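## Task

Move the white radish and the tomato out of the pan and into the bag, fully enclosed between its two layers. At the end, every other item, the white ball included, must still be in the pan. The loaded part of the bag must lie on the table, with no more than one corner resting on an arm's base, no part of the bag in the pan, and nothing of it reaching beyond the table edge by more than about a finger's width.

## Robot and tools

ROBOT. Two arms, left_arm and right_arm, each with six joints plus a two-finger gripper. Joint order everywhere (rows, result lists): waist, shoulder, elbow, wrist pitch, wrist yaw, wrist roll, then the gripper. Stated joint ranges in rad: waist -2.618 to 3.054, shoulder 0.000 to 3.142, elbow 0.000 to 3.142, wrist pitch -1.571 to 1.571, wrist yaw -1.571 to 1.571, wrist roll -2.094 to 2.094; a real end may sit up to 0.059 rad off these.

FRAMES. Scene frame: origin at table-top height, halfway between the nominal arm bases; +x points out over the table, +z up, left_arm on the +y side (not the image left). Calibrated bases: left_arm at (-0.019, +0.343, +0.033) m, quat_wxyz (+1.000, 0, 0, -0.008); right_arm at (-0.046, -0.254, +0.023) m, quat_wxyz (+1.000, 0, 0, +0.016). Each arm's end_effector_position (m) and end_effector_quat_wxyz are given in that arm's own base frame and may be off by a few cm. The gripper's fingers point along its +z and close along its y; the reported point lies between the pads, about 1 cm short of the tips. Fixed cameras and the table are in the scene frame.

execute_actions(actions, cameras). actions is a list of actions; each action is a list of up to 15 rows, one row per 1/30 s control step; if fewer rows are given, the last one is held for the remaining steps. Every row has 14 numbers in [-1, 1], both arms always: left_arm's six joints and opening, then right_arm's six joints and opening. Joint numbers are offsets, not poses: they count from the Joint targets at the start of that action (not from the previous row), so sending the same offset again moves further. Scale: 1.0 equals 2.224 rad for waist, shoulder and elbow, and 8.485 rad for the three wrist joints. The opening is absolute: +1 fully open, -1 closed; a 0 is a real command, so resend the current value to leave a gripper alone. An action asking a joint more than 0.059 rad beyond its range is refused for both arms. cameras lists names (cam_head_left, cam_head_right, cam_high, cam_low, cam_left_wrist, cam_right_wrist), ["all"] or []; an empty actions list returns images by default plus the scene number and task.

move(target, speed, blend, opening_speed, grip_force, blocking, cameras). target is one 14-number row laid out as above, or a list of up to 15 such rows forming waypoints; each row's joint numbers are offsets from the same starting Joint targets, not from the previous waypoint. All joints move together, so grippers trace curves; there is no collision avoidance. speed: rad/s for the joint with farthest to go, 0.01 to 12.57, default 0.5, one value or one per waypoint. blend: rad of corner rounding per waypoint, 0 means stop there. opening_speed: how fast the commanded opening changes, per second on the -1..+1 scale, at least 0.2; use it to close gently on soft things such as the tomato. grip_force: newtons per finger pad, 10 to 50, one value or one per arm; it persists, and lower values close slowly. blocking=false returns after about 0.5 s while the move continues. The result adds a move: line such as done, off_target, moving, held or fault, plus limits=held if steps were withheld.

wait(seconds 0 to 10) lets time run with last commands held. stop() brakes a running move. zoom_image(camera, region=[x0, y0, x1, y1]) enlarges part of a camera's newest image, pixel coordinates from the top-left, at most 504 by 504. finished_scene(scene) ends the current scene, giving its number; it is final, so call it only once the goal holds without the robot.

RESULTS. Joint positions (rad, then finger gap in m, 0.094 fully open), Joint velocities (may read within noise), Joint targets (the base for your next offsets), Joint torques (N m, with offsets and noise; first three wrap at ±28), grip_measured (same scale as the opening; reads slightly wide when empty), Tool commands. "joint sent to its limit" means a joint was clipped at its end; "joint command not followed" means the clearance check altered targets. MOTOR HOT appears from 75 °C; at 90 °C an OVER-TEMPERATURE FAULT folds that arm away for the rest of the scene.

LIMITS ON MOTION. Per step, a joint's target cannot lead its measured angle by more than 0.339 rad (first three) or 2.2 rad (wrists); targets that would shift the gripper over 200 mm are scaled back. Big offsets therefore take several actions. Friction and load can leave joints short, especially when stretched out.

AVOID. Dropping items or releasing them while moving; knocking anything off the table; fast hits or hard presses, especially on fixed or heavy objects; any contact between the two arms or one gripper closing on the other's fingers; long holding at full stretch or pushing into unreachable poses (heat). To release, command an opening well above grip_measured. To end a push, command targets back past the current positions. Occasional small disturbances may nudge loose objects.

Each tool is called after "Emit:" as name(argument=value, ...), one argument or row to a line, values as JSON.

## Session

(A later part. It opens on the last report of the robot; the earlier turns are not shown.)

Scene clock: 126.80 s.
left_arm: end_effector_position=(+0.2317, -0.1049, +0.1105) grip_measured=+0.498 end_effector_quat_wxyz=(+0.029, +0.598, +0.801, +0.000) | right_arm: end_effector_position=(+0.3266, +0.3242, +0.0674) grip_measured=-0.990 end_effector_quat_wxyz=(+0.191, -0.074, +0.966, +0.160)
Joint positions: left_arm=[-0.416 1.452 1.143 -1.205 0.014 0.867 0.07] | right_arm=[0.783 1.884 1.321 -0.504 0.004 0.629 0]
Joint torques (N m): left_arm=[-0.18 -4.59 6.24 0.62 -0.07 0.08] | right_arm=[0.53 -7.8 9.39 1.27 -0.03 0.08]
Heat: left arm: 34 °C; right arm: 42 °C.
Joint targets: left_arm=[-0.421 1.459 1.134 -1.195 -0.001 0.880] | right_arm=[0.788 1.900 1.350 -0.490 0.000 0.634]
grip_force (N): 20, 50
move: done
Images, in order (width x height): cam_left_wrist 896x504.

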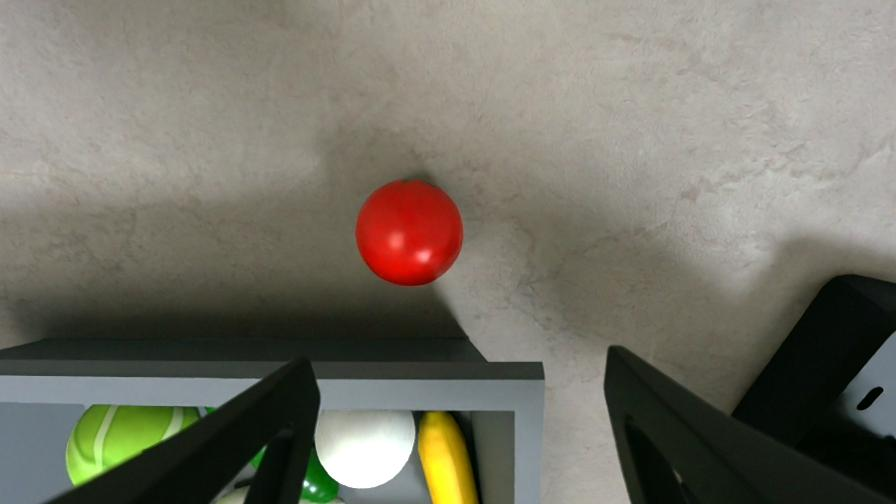

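Emit:
move(
  target=[
    [0.0594,0.0418,-0.0535,0.0216,0,0.0141,0.5,0,0,0,0,0,0,-1],
    [0.0594,0.0913,-0.1317,0.0549,0,0.0141,0.5,0,0,0,0,0,0,-1],
  ],
  speed=[0.5,0.3],
  cameras=["cam_left_wrist"],
)

Scene clock: 130.17 s.
left_arm: end_effector_position=(+0.2524, -0.0784, -0.0038) grip_measured=+0.498 end_effector_quat_wxyz=(+0.020, +0.600, +0.800, +0.001) | right_arm: end_effector_position=(+0.3266, +0.3242, +0.0674) grip_measured=-0.990 end_effector_quat_wxyz=(+0.191, -0.074, +0.966, +0.160)
Joint positions: left_arm=[-0.293 1.648 0.853 -0.738 0.012 0.993 0.07] | right_arm=[0.783 1.884 1.321 -0.504 0.004 0.629 0]
Joint torques (N m): left_arm=[0.57 -4.82 4.9 0.55 -0.05 0.02] | right_arm=[0.54 -7.82 9.39 1.27 -0.04 0.08]
Heat: left arm: 33 °C; right arm: 41 °C.
Joint targets: left_arm=[-0.289 1.663 0.842 -0.729 0.000 0.999] | right_arm=[0.788 1.900 1.350 -0.490 0.000 0.634]
grip_force (N): 20, 50
move: done
Images, in order (width x height): cam_left_wrist 896x504.

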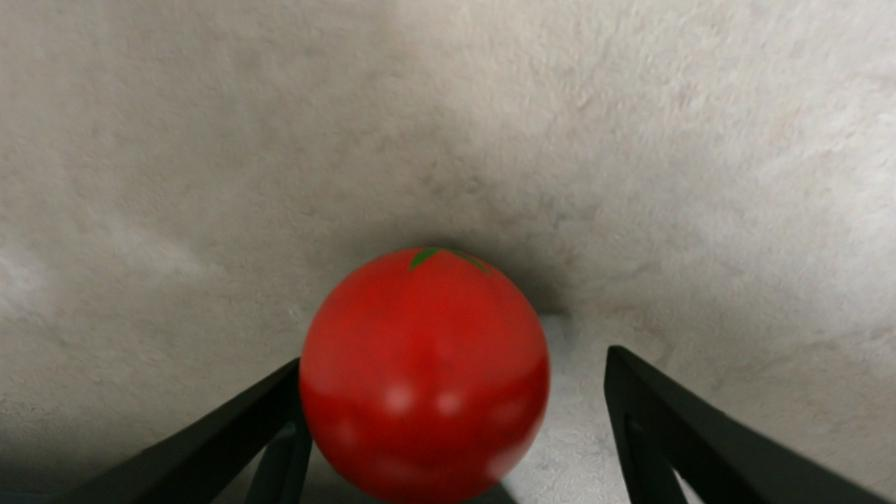

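Emit:
move(
  target=[
    [0,0,0,0,0,0,0.0,0,0,0,0,0,0,-1],
    [0,-0.062,0.2307,-0.0761,0,0,0.0,0,0,0,0,0,0,-1],
  ],
  speed=0.5,
  cameras=["cam_left_wrist"],
)

Scene clock: 135.17 s.
left_arm: end_effector_position=(+0.2534, -0.0787, +0.1392) grip_measured=+0.007 end_effector_quat_wxyz=(+0.005, +0.600, +0.800, -0.004) | right_arm: end_effector_position=(+0.3266, +0.3242, +0.0674) grip_measured=-0.990 end_effector_quat_wxyz=(+0.191, -0.074, +0.966, +0.160)
Joint positions: left_arm=[-0.293 1.539 1.338 -1.363 0.012 0.993 0.047] | right_arm=[0.783 1.884 1.321 -0.504 0.004 0.629 0]
Joint torques (N m): left_arm=[0.55 -6.89 8.62 0.24 -0.05 0.01] | right_arm=[0.51 -7.79 9.4 1.27 -0.03 0.07]
Heat: left arm: 33 °C; right arm: 41 °C.
Joint targets: left_arm=[-0.289 1.525 1.355 -1.375 0.000 0.999] | right_arm=[0.788 1.900 1.350 -0.490 0.000 0.634]
grip_force (N): 20, 50
move: done
Images, in order (width x height): cam_left_wrist 896x504.

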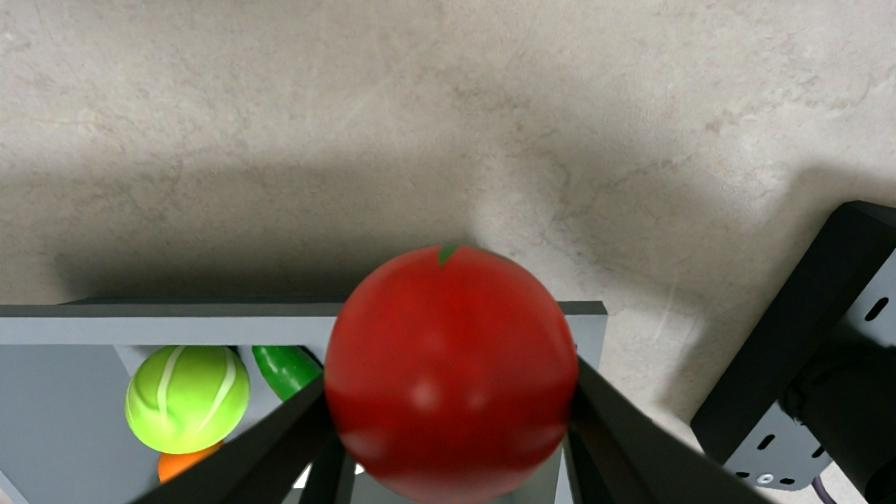

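Emit:
move(
  target=[0.0121,0.2428,0.1511,0.0371,0.0725,-0.3287,0.0,0,0,0,0,0,0,-1],
  speed=1.2,
  cameras=["cam_left_wrist","cam_low","cam_right_wrist"],
)

Scene clock: 138.67 s.
left_arm: end_effector_position=(+0.3765, -0.2057, +0.0981) grip_measured=+0.007 end_effector_quat_wxyz=(-0.220, -0.639, +0.708, -0.204) | right_arm: end_effector_position=(+0.3266, +0.3242, +0.0674) grip_measured=-0.990 end_effector_quat_wxyz=(+0.191, -0.074, +0.966, +0.160)
Joint positions: left_arm=[-0.269 2.046 1.669 -1.07 0.599 -1.777 0.047] | right_arm=[0.783 1.884 1.321 -0.504 0.004 0.629 0]
Joint torques (N m): left_arm=[0.76 -8.85 9.21 0.7 0.41 -0.15] | right_arm=[0.54 -7.82 9.39 1.26 -0.04 0.08]
Heat: left arm: 33 °C; right arm: 41 °C.
Joint targets: left_arm=[-0.262 2.065 1.691 -1.060 0.615 -1.790] | right_arm=[0.788 1.900 1.350 -0.490 0.000 0.634]
grip_force (N): 20, 50
move: done
Images, in order (width x height): cam_low 896x504, cam_left_wrist 896x504, cam_right_wrist 896x504.

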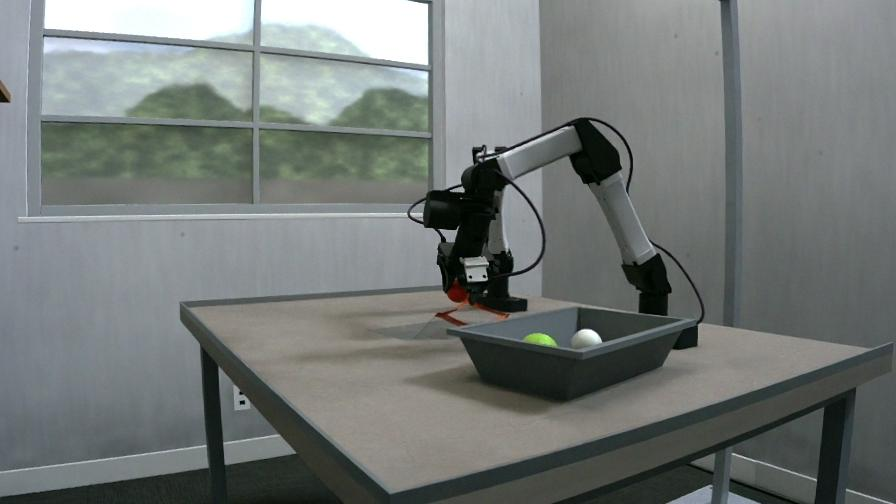

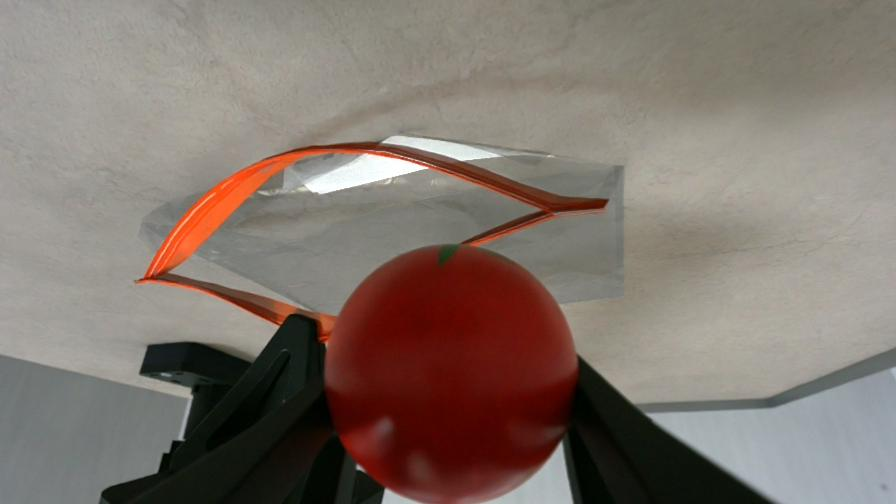

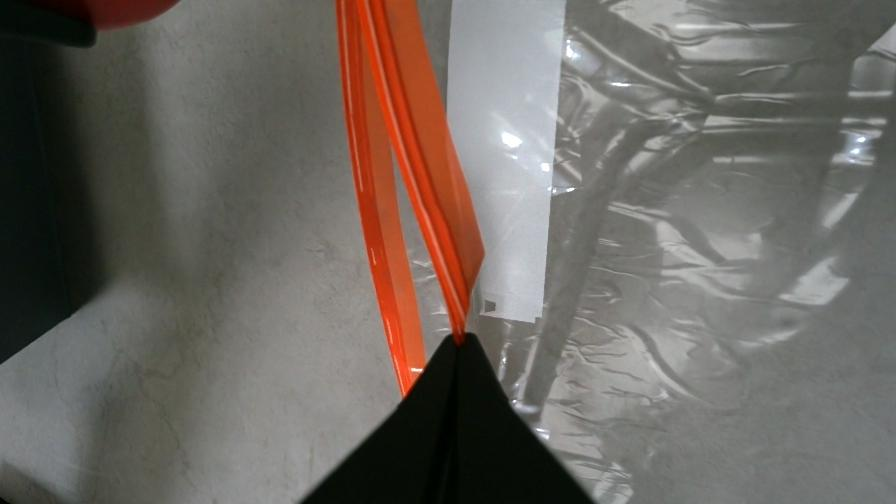

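Emit:
move(
  target=[0.0198,-0.0202,-0.1803,0.0563,0.0291,0.0793,0.0,0,0,0,0,0,0,-1],
  speed=0.4,
  cameras=["cam_left_wrist","cam_low","cam_right_wrist"],
)

Emit:
zoom_image(
  camera="cam_low",
  region=[350, 200, 550, 360],
)

Scene clock: 142.90 s.
left_arm: end_effector_position=(+0.3657, -0.2172, +0.0419) grip_measured=+0.007 end_effector_quat_wxyz=(-0.174, -0.353, +0.835, -0.384) | right_arm: end_effector_position=(+0.3266, +0.3242, +0.0674) grip_measured=-0.990 end_effector_quat_wxyz=(+0.191, -0.074, +0.966, +0.160)
Joint positions: left_arm=[-0.225 2.046 1.3 -0.593 0.847 -1.13 0.047] | right_arm=[0.783 1.884 1.321 -0.504 0.004 0.629 0]
Joint torques (N m): left_arm=[0.75 -11.95 5.61 0.96 0.56 0.1] | right_arm=[0.54 -7.8 9.4 1.26 -0.03 0.08]
Heat: left arm: 34 °C; right arm: 41 °C.
Joint targets: left_arm=[-0.218 2.020 1.290 -0.583 0.862 -1.117] | right_arm=[0.788 1.900 1.350 -0.490 0.000 0.634]
grip_force (N): 20, 50
move: done
Images, in order (width x height): cam_low 896x504, cam_left_wrist 896x504, cam_right_wrist 896x504.

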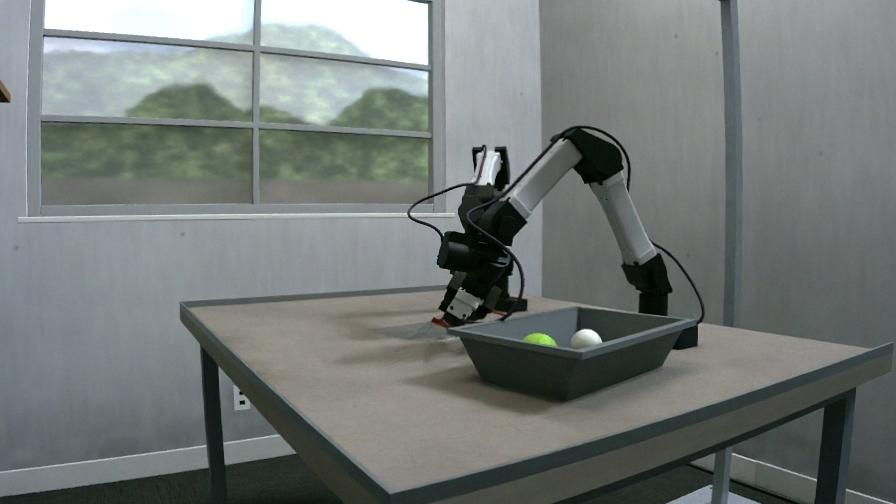

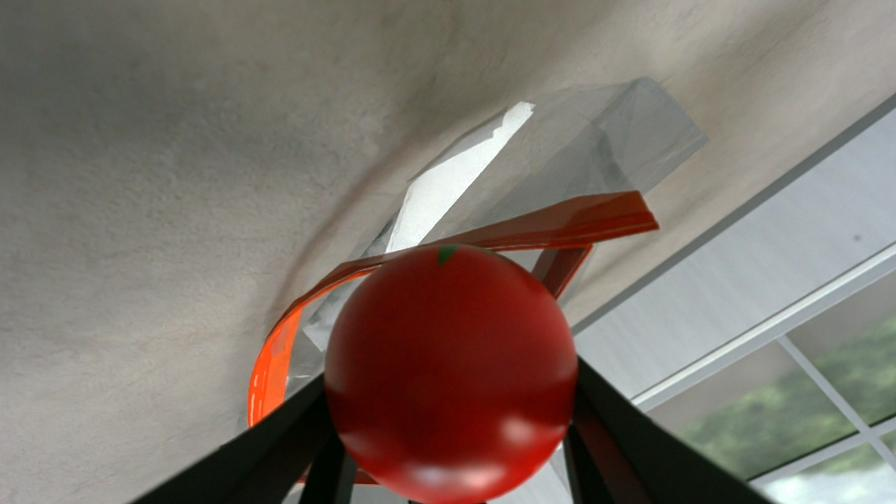

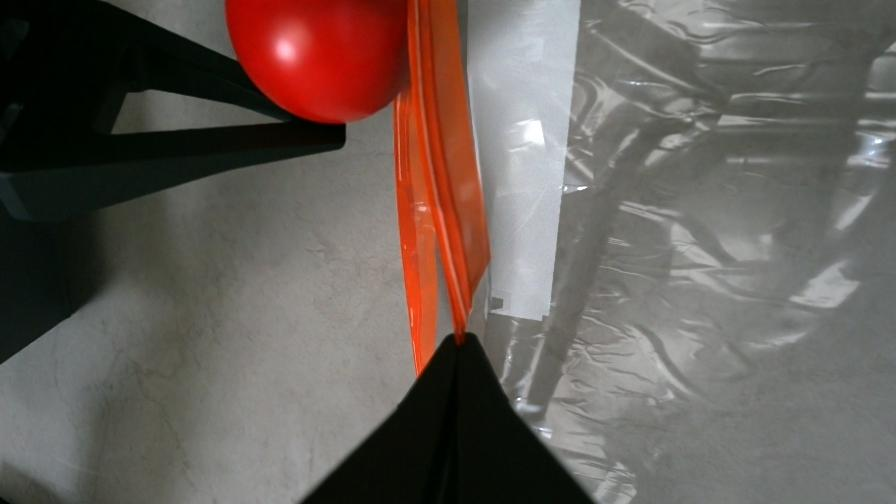

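Scaled by 2.520 from the camera's 896x504 image, which has a finer 1280x720 frame.

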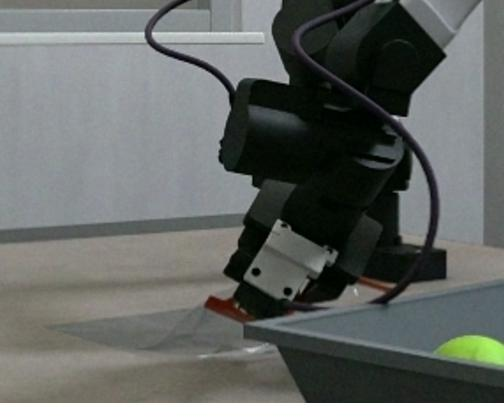

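Emit:
move(
  target=[
    [-0.0216,0.031,0.0117,0.0038,0,0,0.0,0,0,0,0,0,0,-1],
    [-0.0719,0.0746,0.0656,0.0011,0,0,0.0,0,0,0,0,0,0,-1],
  ],
  speed=0.12,
  blend=0.02,
  cameras=["cam_left_wrist","cam_low","cam_right_wrist"],
)

Scene clock: 145.57 s.
left_arm: end_effector_position=(+0.3581, -0.2807, +0.0266) grip_measured=+0.007 end_effector_quat_wxyz=(-0.193, -0.284, +0.860, -0.378) | right_arm: end_effector_position=(+0.3266, +0.3242, +0.0674) grip_measured=-0.990 end_effector_quat_wxyz=(+0.191, -0.074, +0.966, +0.160)
Joint positions: left_arm=[-0.374 2.164 1.415 -0.565 0.847 -1.129 0.047] | right_arm=[0.783 1.884 1.321 -0.504 0.004 0.629 0]
Joint torques (N m): left_arm=[-0.1 -9.17 8.65 0.81 0.54 0.11] | right_arm=[0.53 -7.82 9.4 1.27 -0.03 0.08]
Heat: left arm: 34 °C; right arm: 41 °C.
Joint targets: left_arm=[-0.378 2.186 1.436 -0.573 0.862 -1.117] | right_arm=[0.788 1.900 1.350 -0.490 0.000 0.634]
grip_force (N): 20, 50
move: done
Images, in order (width x height): cam_low 896x504, cam_left_wrist 896x504, cam_right_wrist 896x504.

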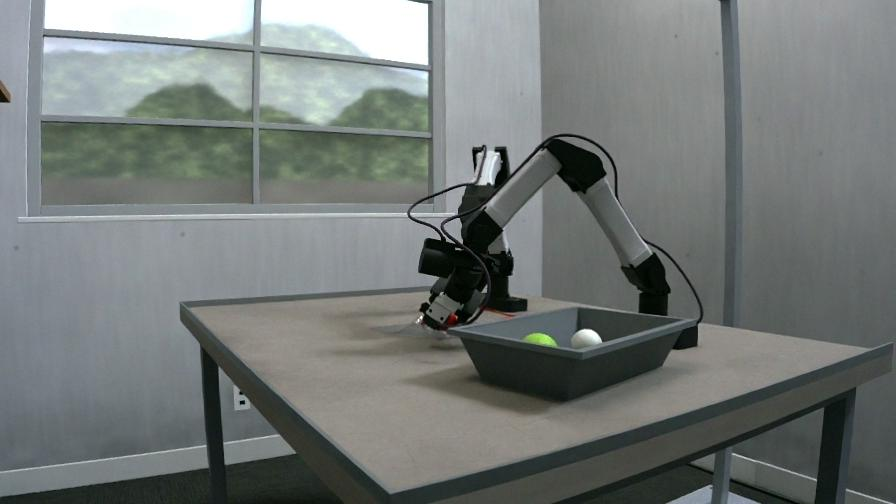

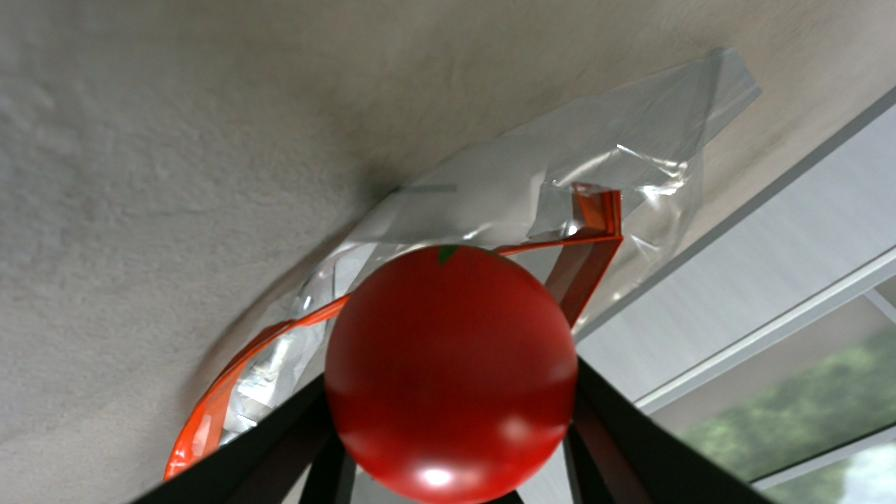

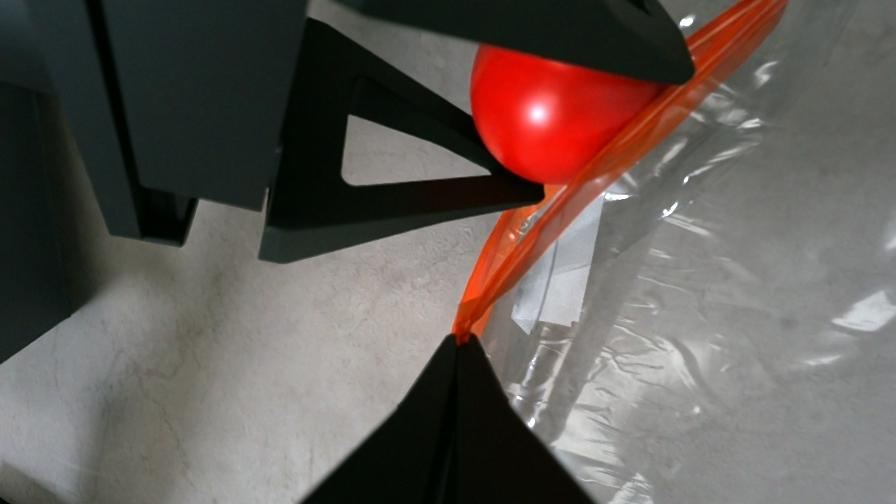

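Emit:
move(
  target=[0.0148,0.0004,-0.0274,0.0074,0,0,0.0,0,0,0,0,0,0,-1],
  speed=0.12,
  cameras=["cam_left_wrist","cam_right_wrist"],
)

Scene clock: 147.60 s.
left_arm: end_effector_position=(+0.3639, -0.2716, +0.0209) grip_measured=+0.007 end_effector_quat_wxyz=(-0.183, -0.291, +0.857, -0.384) | right_arm: end_effector_position=(+0.3266, +0.3242, +0.0674) grip_measured=-0.990 end_effector_quat_wxyz=(+0.191, -0.074, +0.966, +0.160)
Joint positions: left_arm=[-0.35 2.164 1.385 -0.52 0.848 -1.129 0.047] | right_arm=[0.783 1.884 1.321 -0.504 0.004 0.629 0]
Joint torques (N m): left_arm=[0.53 -9.07 5.5 1.05 0.53 0.11] | right_arm=[0.53 -7.8 9.37 1.27 -0.04 0.08]
Heat: left arm: 34 °C; right arm: 41 °C.
Joint targets: left_arm=[-0.345 2.187 1.375 -0.510 0.862 -1.117] | right_arm=[0.788 1.900 1.350 -0.490 0.000 0.634]
grip_force (N): 20, 50
move: done
Images, in order (width x height): cam_left_wrist 896x504, cam_right_wrist 896x504.

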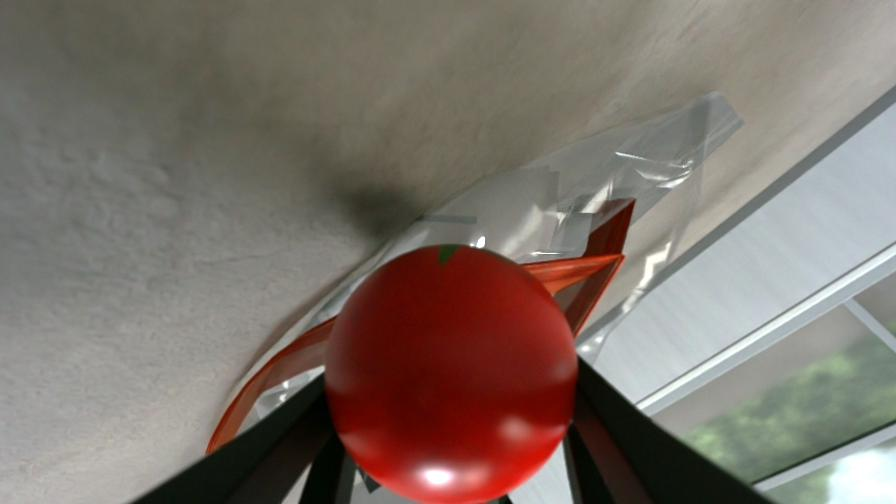

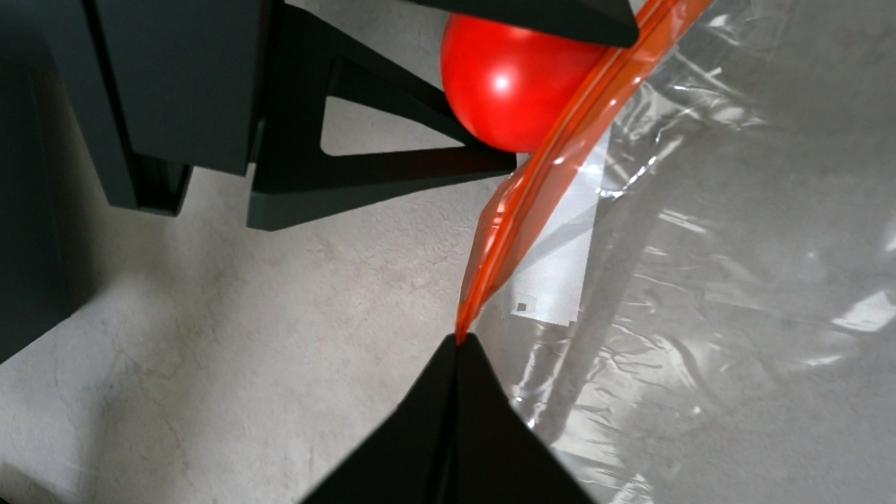

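Emit:
move(
  target=[
    [0,0.0081,-0.0058,0.0012,0,0,0.0,0,0,0,0,0,0,-1],
    [-0.0567,0.058,0.0832,-0.0086,0,0,0.0,0,0,0,0,0,0,-1],
  ],
  speed=0.12,
  cameras=["cam_left_wrist","cam_right_wrist","cam_high"],
)

Emit:
zoom_image(
  camera="cam_right_wrist",
  region=[360, 0, 860, 400],
)

Scene clock: 150.67 s.
left_arm: end_effector_position=(+0.3546, -0.3246, +0.0086) grip_measured=+0.007 end_effector_quat_wxyz=(-0.211, -0.243, +0.871, -0.371) | right_arm: end_effector_position=(+0.3266, +0.3242, +0.0674) grip_measured=-0.990 end_effector_quat_wxyz=(+0.191, -0.074, +0.966, +0.160)
Joint positions: left_arm=[-0.465 2.287 1.542 -0.566 0.854 -1.129 0.047] | right_arm=[0.783 1.884 1.321 -0.504 0.004 0.629 0]
Joint torques (N m): left_arm=[-0.29 -9.59 8.35 0.72 0.48 0.11] | right_arm=[0.53 -7.82 9.39 1.26 -0.04 0.08]
Heat: left arm: 34 °C; right arm: 41 °C.
Joint targets: left_arm=[-0.471 2.316 1.560 -0.583 0.861 -1.117] | right_arm=[0.788 1.900 1.350 -0.490 0.000 0.634]
grip_force (N): 20, 50
move: done
Images, in order (width x height): cam_high 896x504, cam_left_wrist 896x504, cam_right_wrist 896x504.

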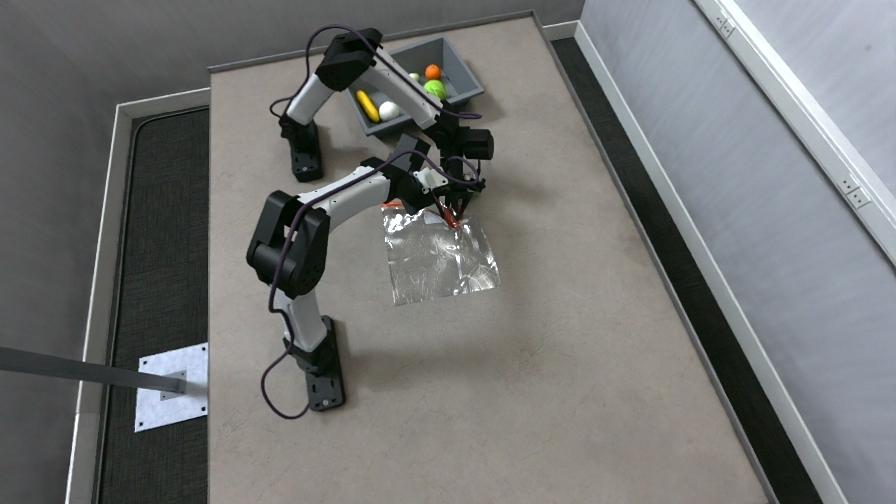

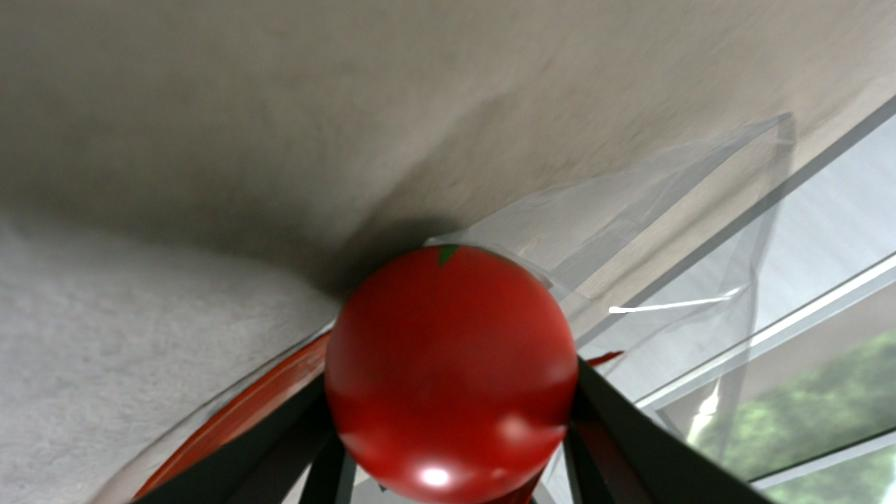

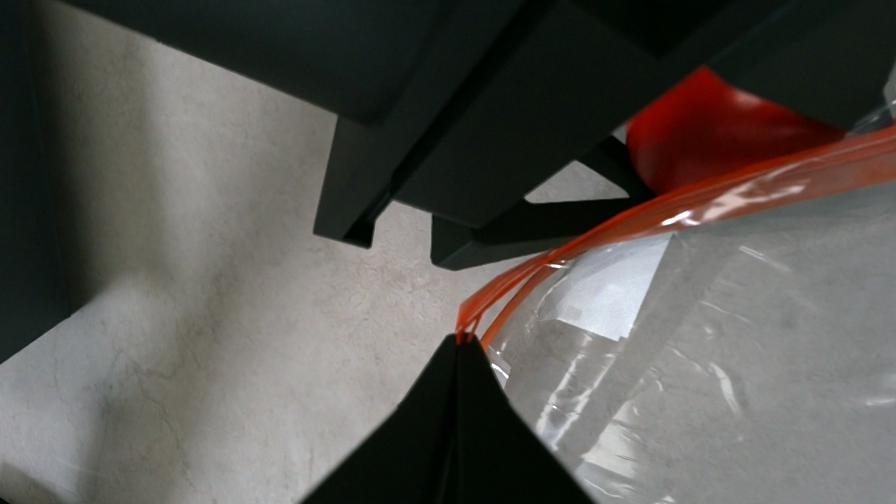

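Scaled by 1.008 from the camera's 896x504 image, which has a finer 1280x720 frame.

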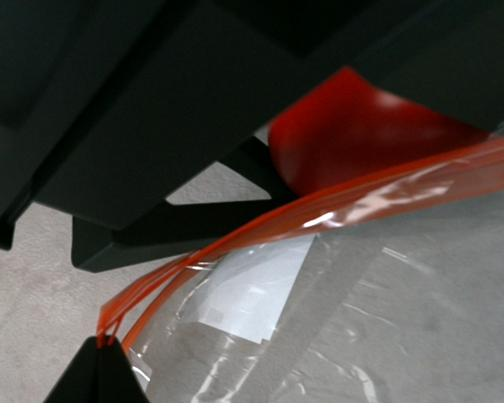

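Emit:
move(
  target=[
    [0.0567,-0.0499,-0.089,0.0098,0,0,0.0,0,0,0,0,0,0,-1],
    [0.1138,-0.1331,-0.1214,0,0,0,0.0,0,0,0,0,0,0,-1],
    [0.1893,-0.2545,-0.1214,-0.0315,0,0,0.0,0,0,0,0,0,0,-1],
  ],
  speed=[0.2,0.3,0.5],
  blend=0.05,
  cameras=["cam_left_wrist","cam_right_wrist","cam_high","cam_low"],
)

Emit:
zoom_image(
  camera="cam_high",
  region=[340, 120, 560, 330],
)

Scene clock: 154.73 s.
left_arm: end_effector_position=(+0.3585, -0.1522, +0.1380) grip_measured=+0.007 end_effector_quat_wxyz=(-0.132, -0.410, +0.800, -0.417) | right_arm: end_effector_position=(+0.3266, +0.3242, +0.0674) grip_measured=-0.990 end_effector_quat_wxyz=(+0.191, -0.074, +0.966, +0.160)
Joint positions: left_arm=[-0.051 1.763 1.299 -0.838 0.877 -1.126 0.047] | right_arm=[0.783 1.884 1.321 -0.504 0.004 0.629 0]
Joint torques (N m): left_arm=[0.27 -9.22 6.32 0.82 0.27 0.08] | right_arm=[0.55 -7.82 9.37 1.26 -0.03 0.08]
Heat: left arm: 35 °C; right arm: 41 °C.
Joint targets: left_arm=[-0.050 1.750 1.290 -0.851 0.862 -1.117] | right_arm=[0.788 1.900 1.350 -0.490 0.000 0.634]
grip_force (N): 20, 50
move: done
Images, in order (width x height): cam_high 896x504, cam_low 896x504, cam_left_wrist 896x504, cam_right_wrist 896x504.

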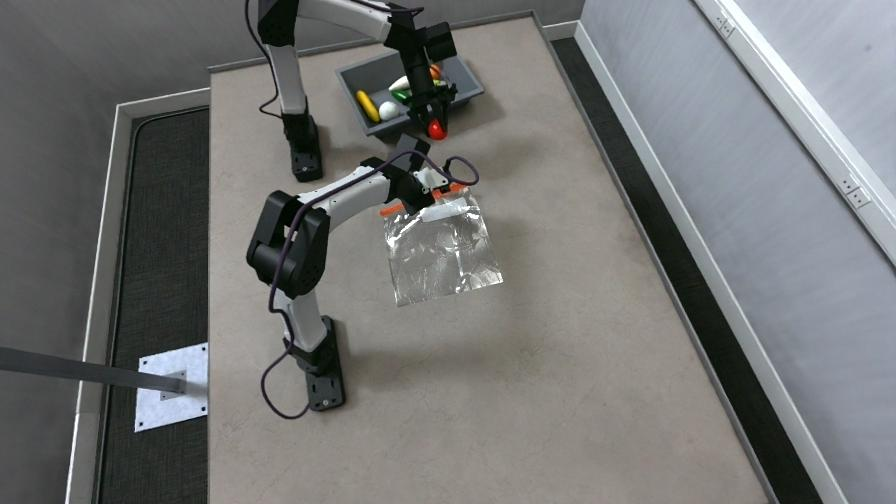

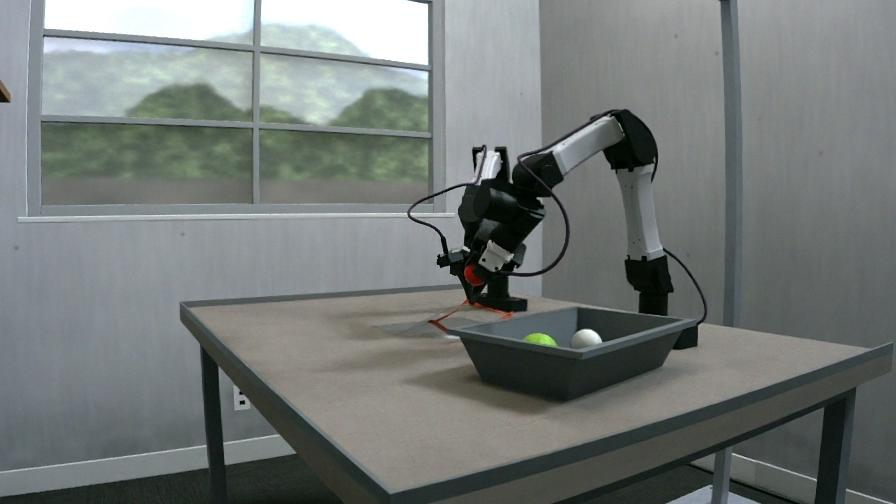

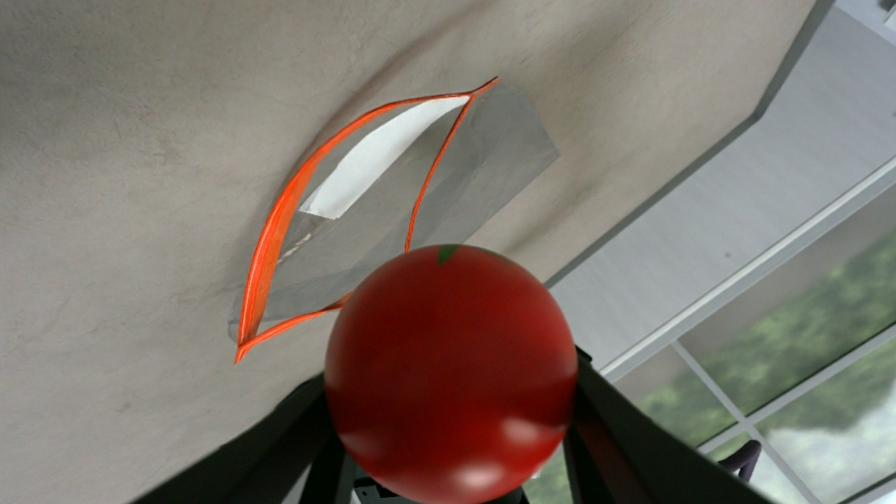

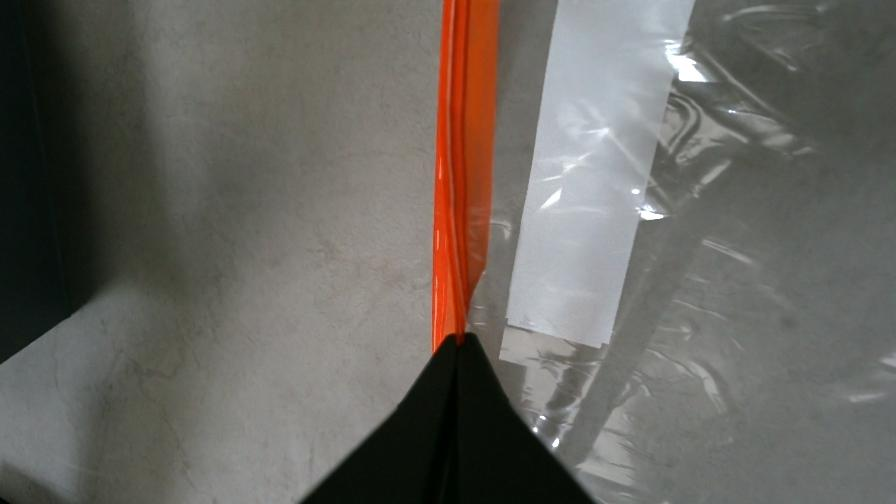

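Scaled by 2.291 from the camera's 896x504 image, which has a finer 1280x720 frame.

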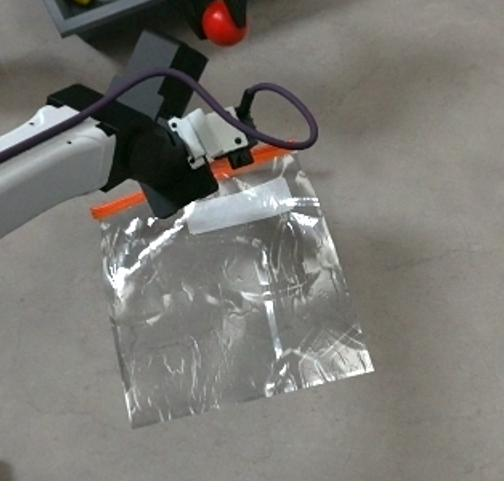

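Emit:
move(
  target=[0,0,0,0,0,0,0.0,-0.1425,0.0778,0.0121,0.0051,-0.1061,-0.0156,-1],
  speed=0.35,
  cameras=["cam_left_wrist","cam_right_wrist","cam_head_left","cam_low"],
)

Emit:
zoom_image(
  camera="cam_low",
  region=[350, 200, 550, 360],
)

Emit:
zoom_image(
  camera="cam_head_left",
  region=[300, 190, 500, 370],
)

Scene clock: 160.77 s.
left_arm: end_effector_position=(+0.3584, -0.1522, +0.1380) grip_measured=+0.007 end_effector_quat_wxyz=(-0.133, -0.410, +0.800, -0.417) | right_arm: end_effector_position=(+0.3298, +0.3212, +0.0634) grip_measured=-0.990 end_effector_quat_wxyz=(-0.041, -0.069, +0.887, +0.455)
Joint positions: left_arm=[-0.051 1.763 1.299 -0.838 0.877 -1.126 0.047] | right_arm=[0.475 2.057 1.349 -0.462 -0.886 0.51 0]
Joint torques (N m): left_arm=[0.27 -9.18 6.32 0.78 0.28 0.08] | right_arm=[-0.31 -8.72 8.75 1.05 -0.48 -0.1]
Heat: left arm: 36 °C; right arm: 41 °C.
Joint targets: left_arm=[-0.050 1.750 1.290 -0.851 0.862 -1.117] | right_arm=[0.472 2.073 1.377 -0.447 -0.900 0.502]
grip_force (N): 20, 50
move: done
Images, in order (width x height): cam_head_left 896x504, cam_low 896x504, cam_left_wrist 896x504, cam_right_wrist 896x504.

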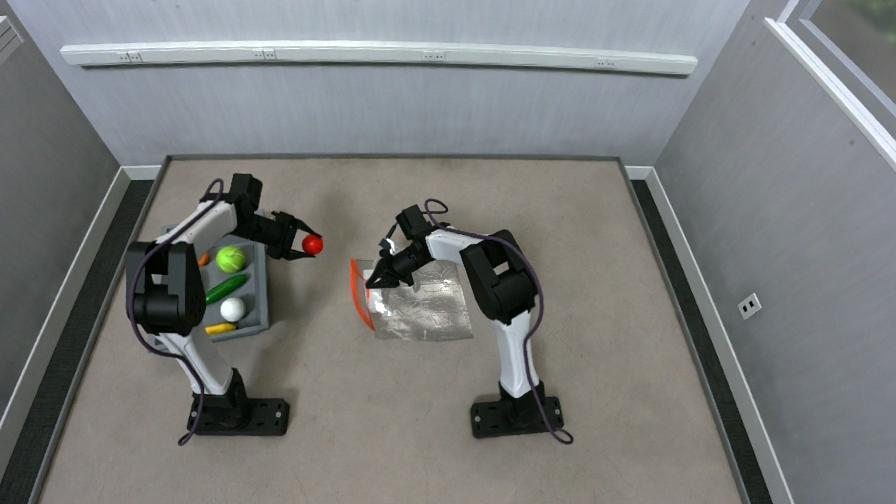

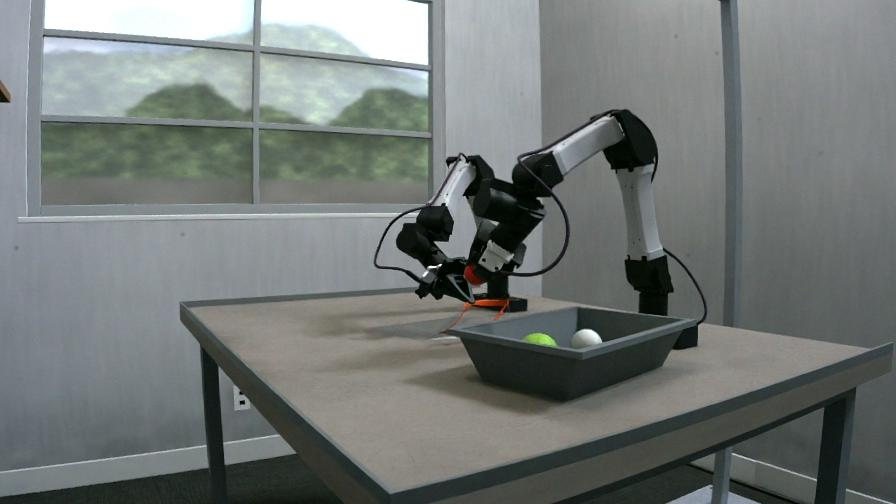

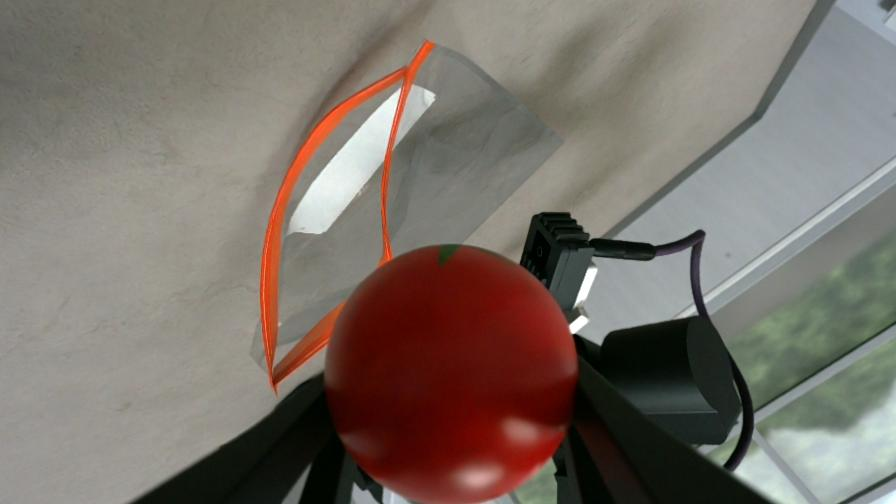

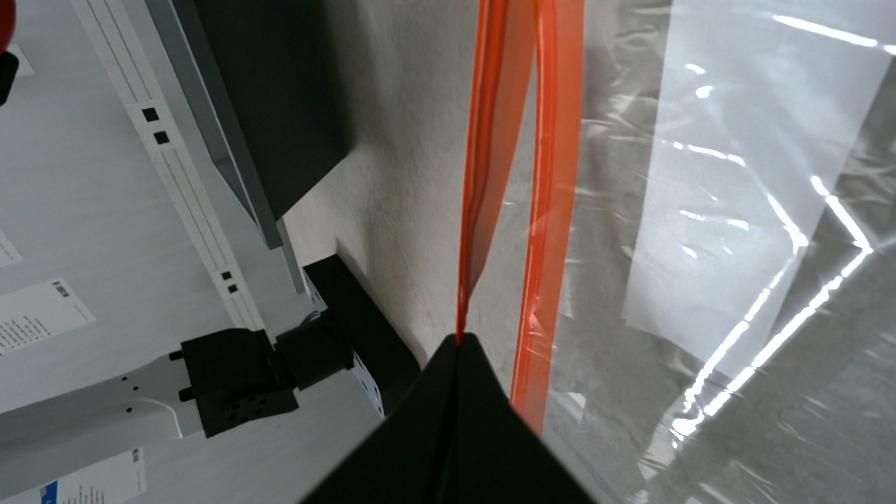

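Scaled by 2.520 from the camera's 896x504 image, which has a finer 1280x720 frame.

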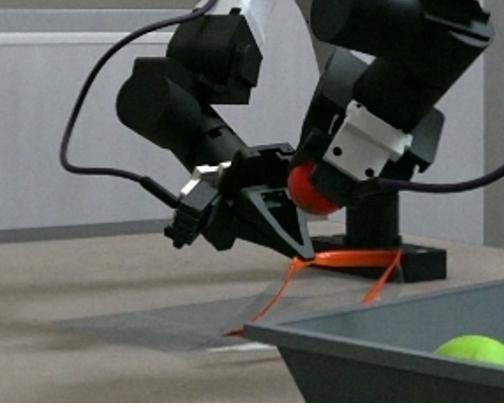

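Scaled by 2.520 from the camera's 896x504 image, which has a finer 1280x720 frame.

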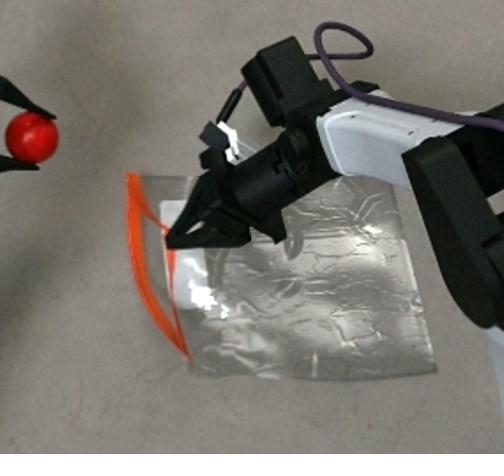

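Emit:
move(
  target=[
    [-0.129,-0.3462,-0.2936,0.0441,-0.0436,0.187,0.0,0,0,0,0,0,0,-1],
    [-0.2014,-0.1295,-0.4119,0.1319,-0.0436,0.187,0.0,0,0,0,0,0,0,-1],
  ],
  speed=[0.8,0.35],
  cameras=["cam_left_wrist","cam_right_wrist","cam_head_left","cam_low"],
)

Emit:
zoom_image(
  camera="cam_low",
  region=[350, 200, 550, 360],
)

Emit:
zoom_image(
  camera="cam_head_left",
  region=[280, 190, 480, 370],
)

Scene clock: 169.53 s.
left_arm: end_effector_position=(+0.2379, -0.2234, +0.0262) grip_measured=+0.007 end_effector_quat_wxyz=(+0.356, +0.494, +0.757, -0.239) | right_arm: end_effector_position=(+0.3297, +0.3212, +0.0635) grip_measured=-0.990 end_effector_quat_wxyz=(-0.041, -0.069, +0.887, +0.455)
Joint positions: left_arm=[-0.492 1.451 0.383 0.26 0.507 0.458 0.047] | right_arm=[0.475 2.057 1.349 -0.462 -0.887 0.51 0]
Joint torques (N m): left_arm=[-0.28 -3.55 5.31 1.96 0.1 0.06] | right_arm=[-0.31 -8.72 8.75 1.05 -0.52 -0.1]
Heat: left arm: 35 °C; right arm: 42 °C.
Joint targets: left_arm=[-0.498 1.461 0.374 0.268 0.492 0.470] | right_arm=[0.472 2.073 1.377 -0.447 -0.900 0.502]
grip_force (N): 20, 50
move: done
Images, in order (width x height): cam_head_left 896x504, cam_low 896x504, cam_left_wrist 896x504, cam_right_wrist 896x504.

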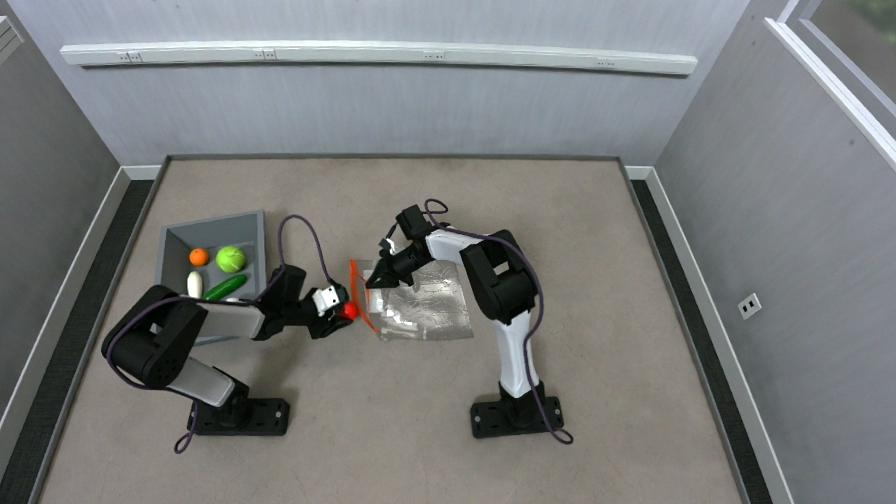

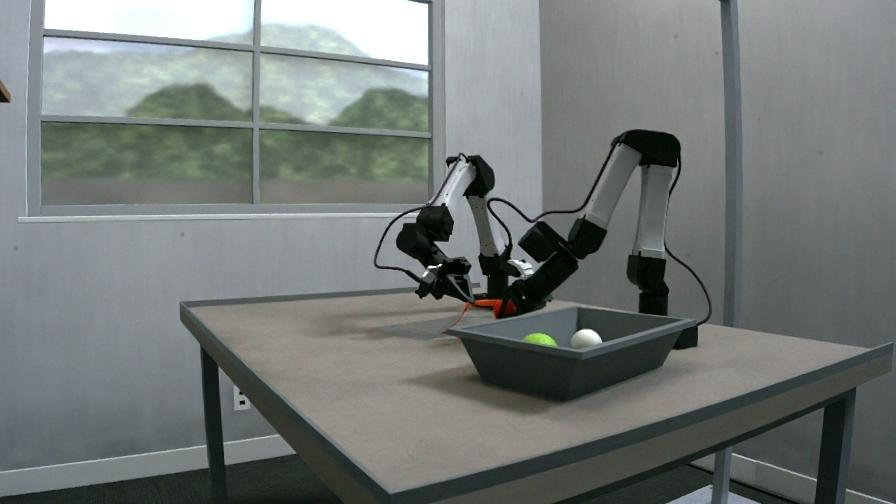

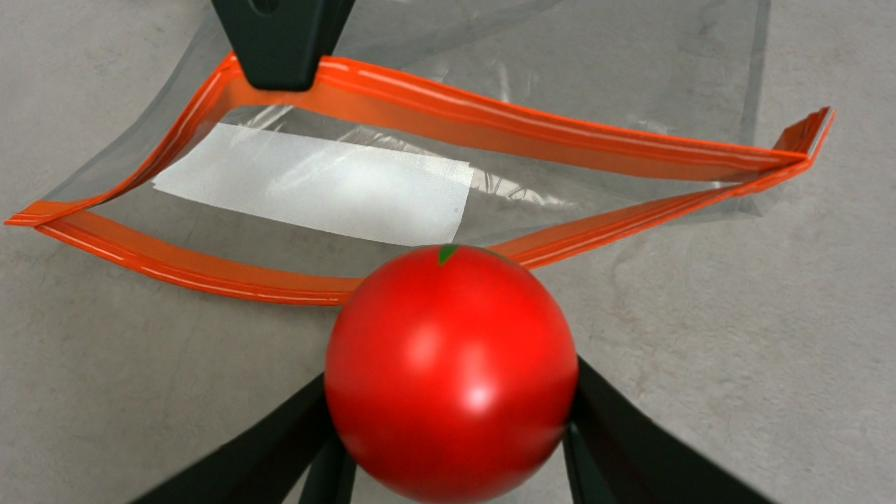

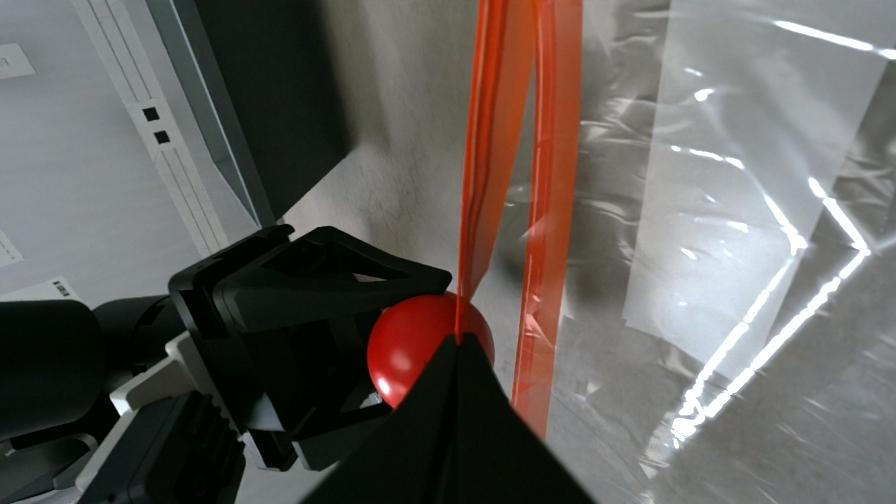

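Scaled by 2.520 from the camera's 896x504 image, which has a finer 1280x720 frame.

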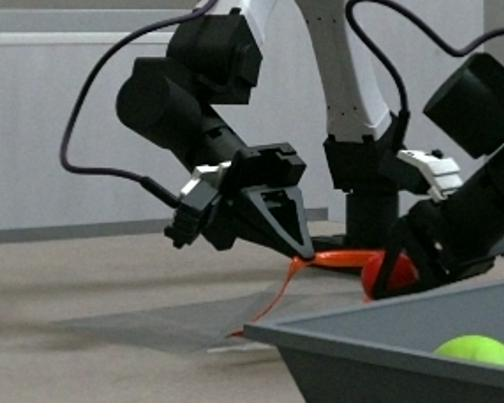

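Scaled by 2.520 from the camera's 896x504 image, which has a finer 1280x720 frame.

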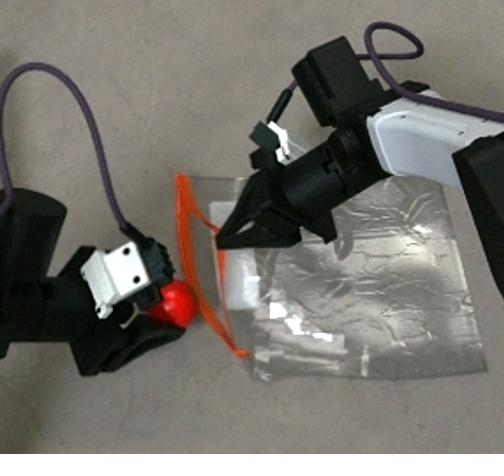

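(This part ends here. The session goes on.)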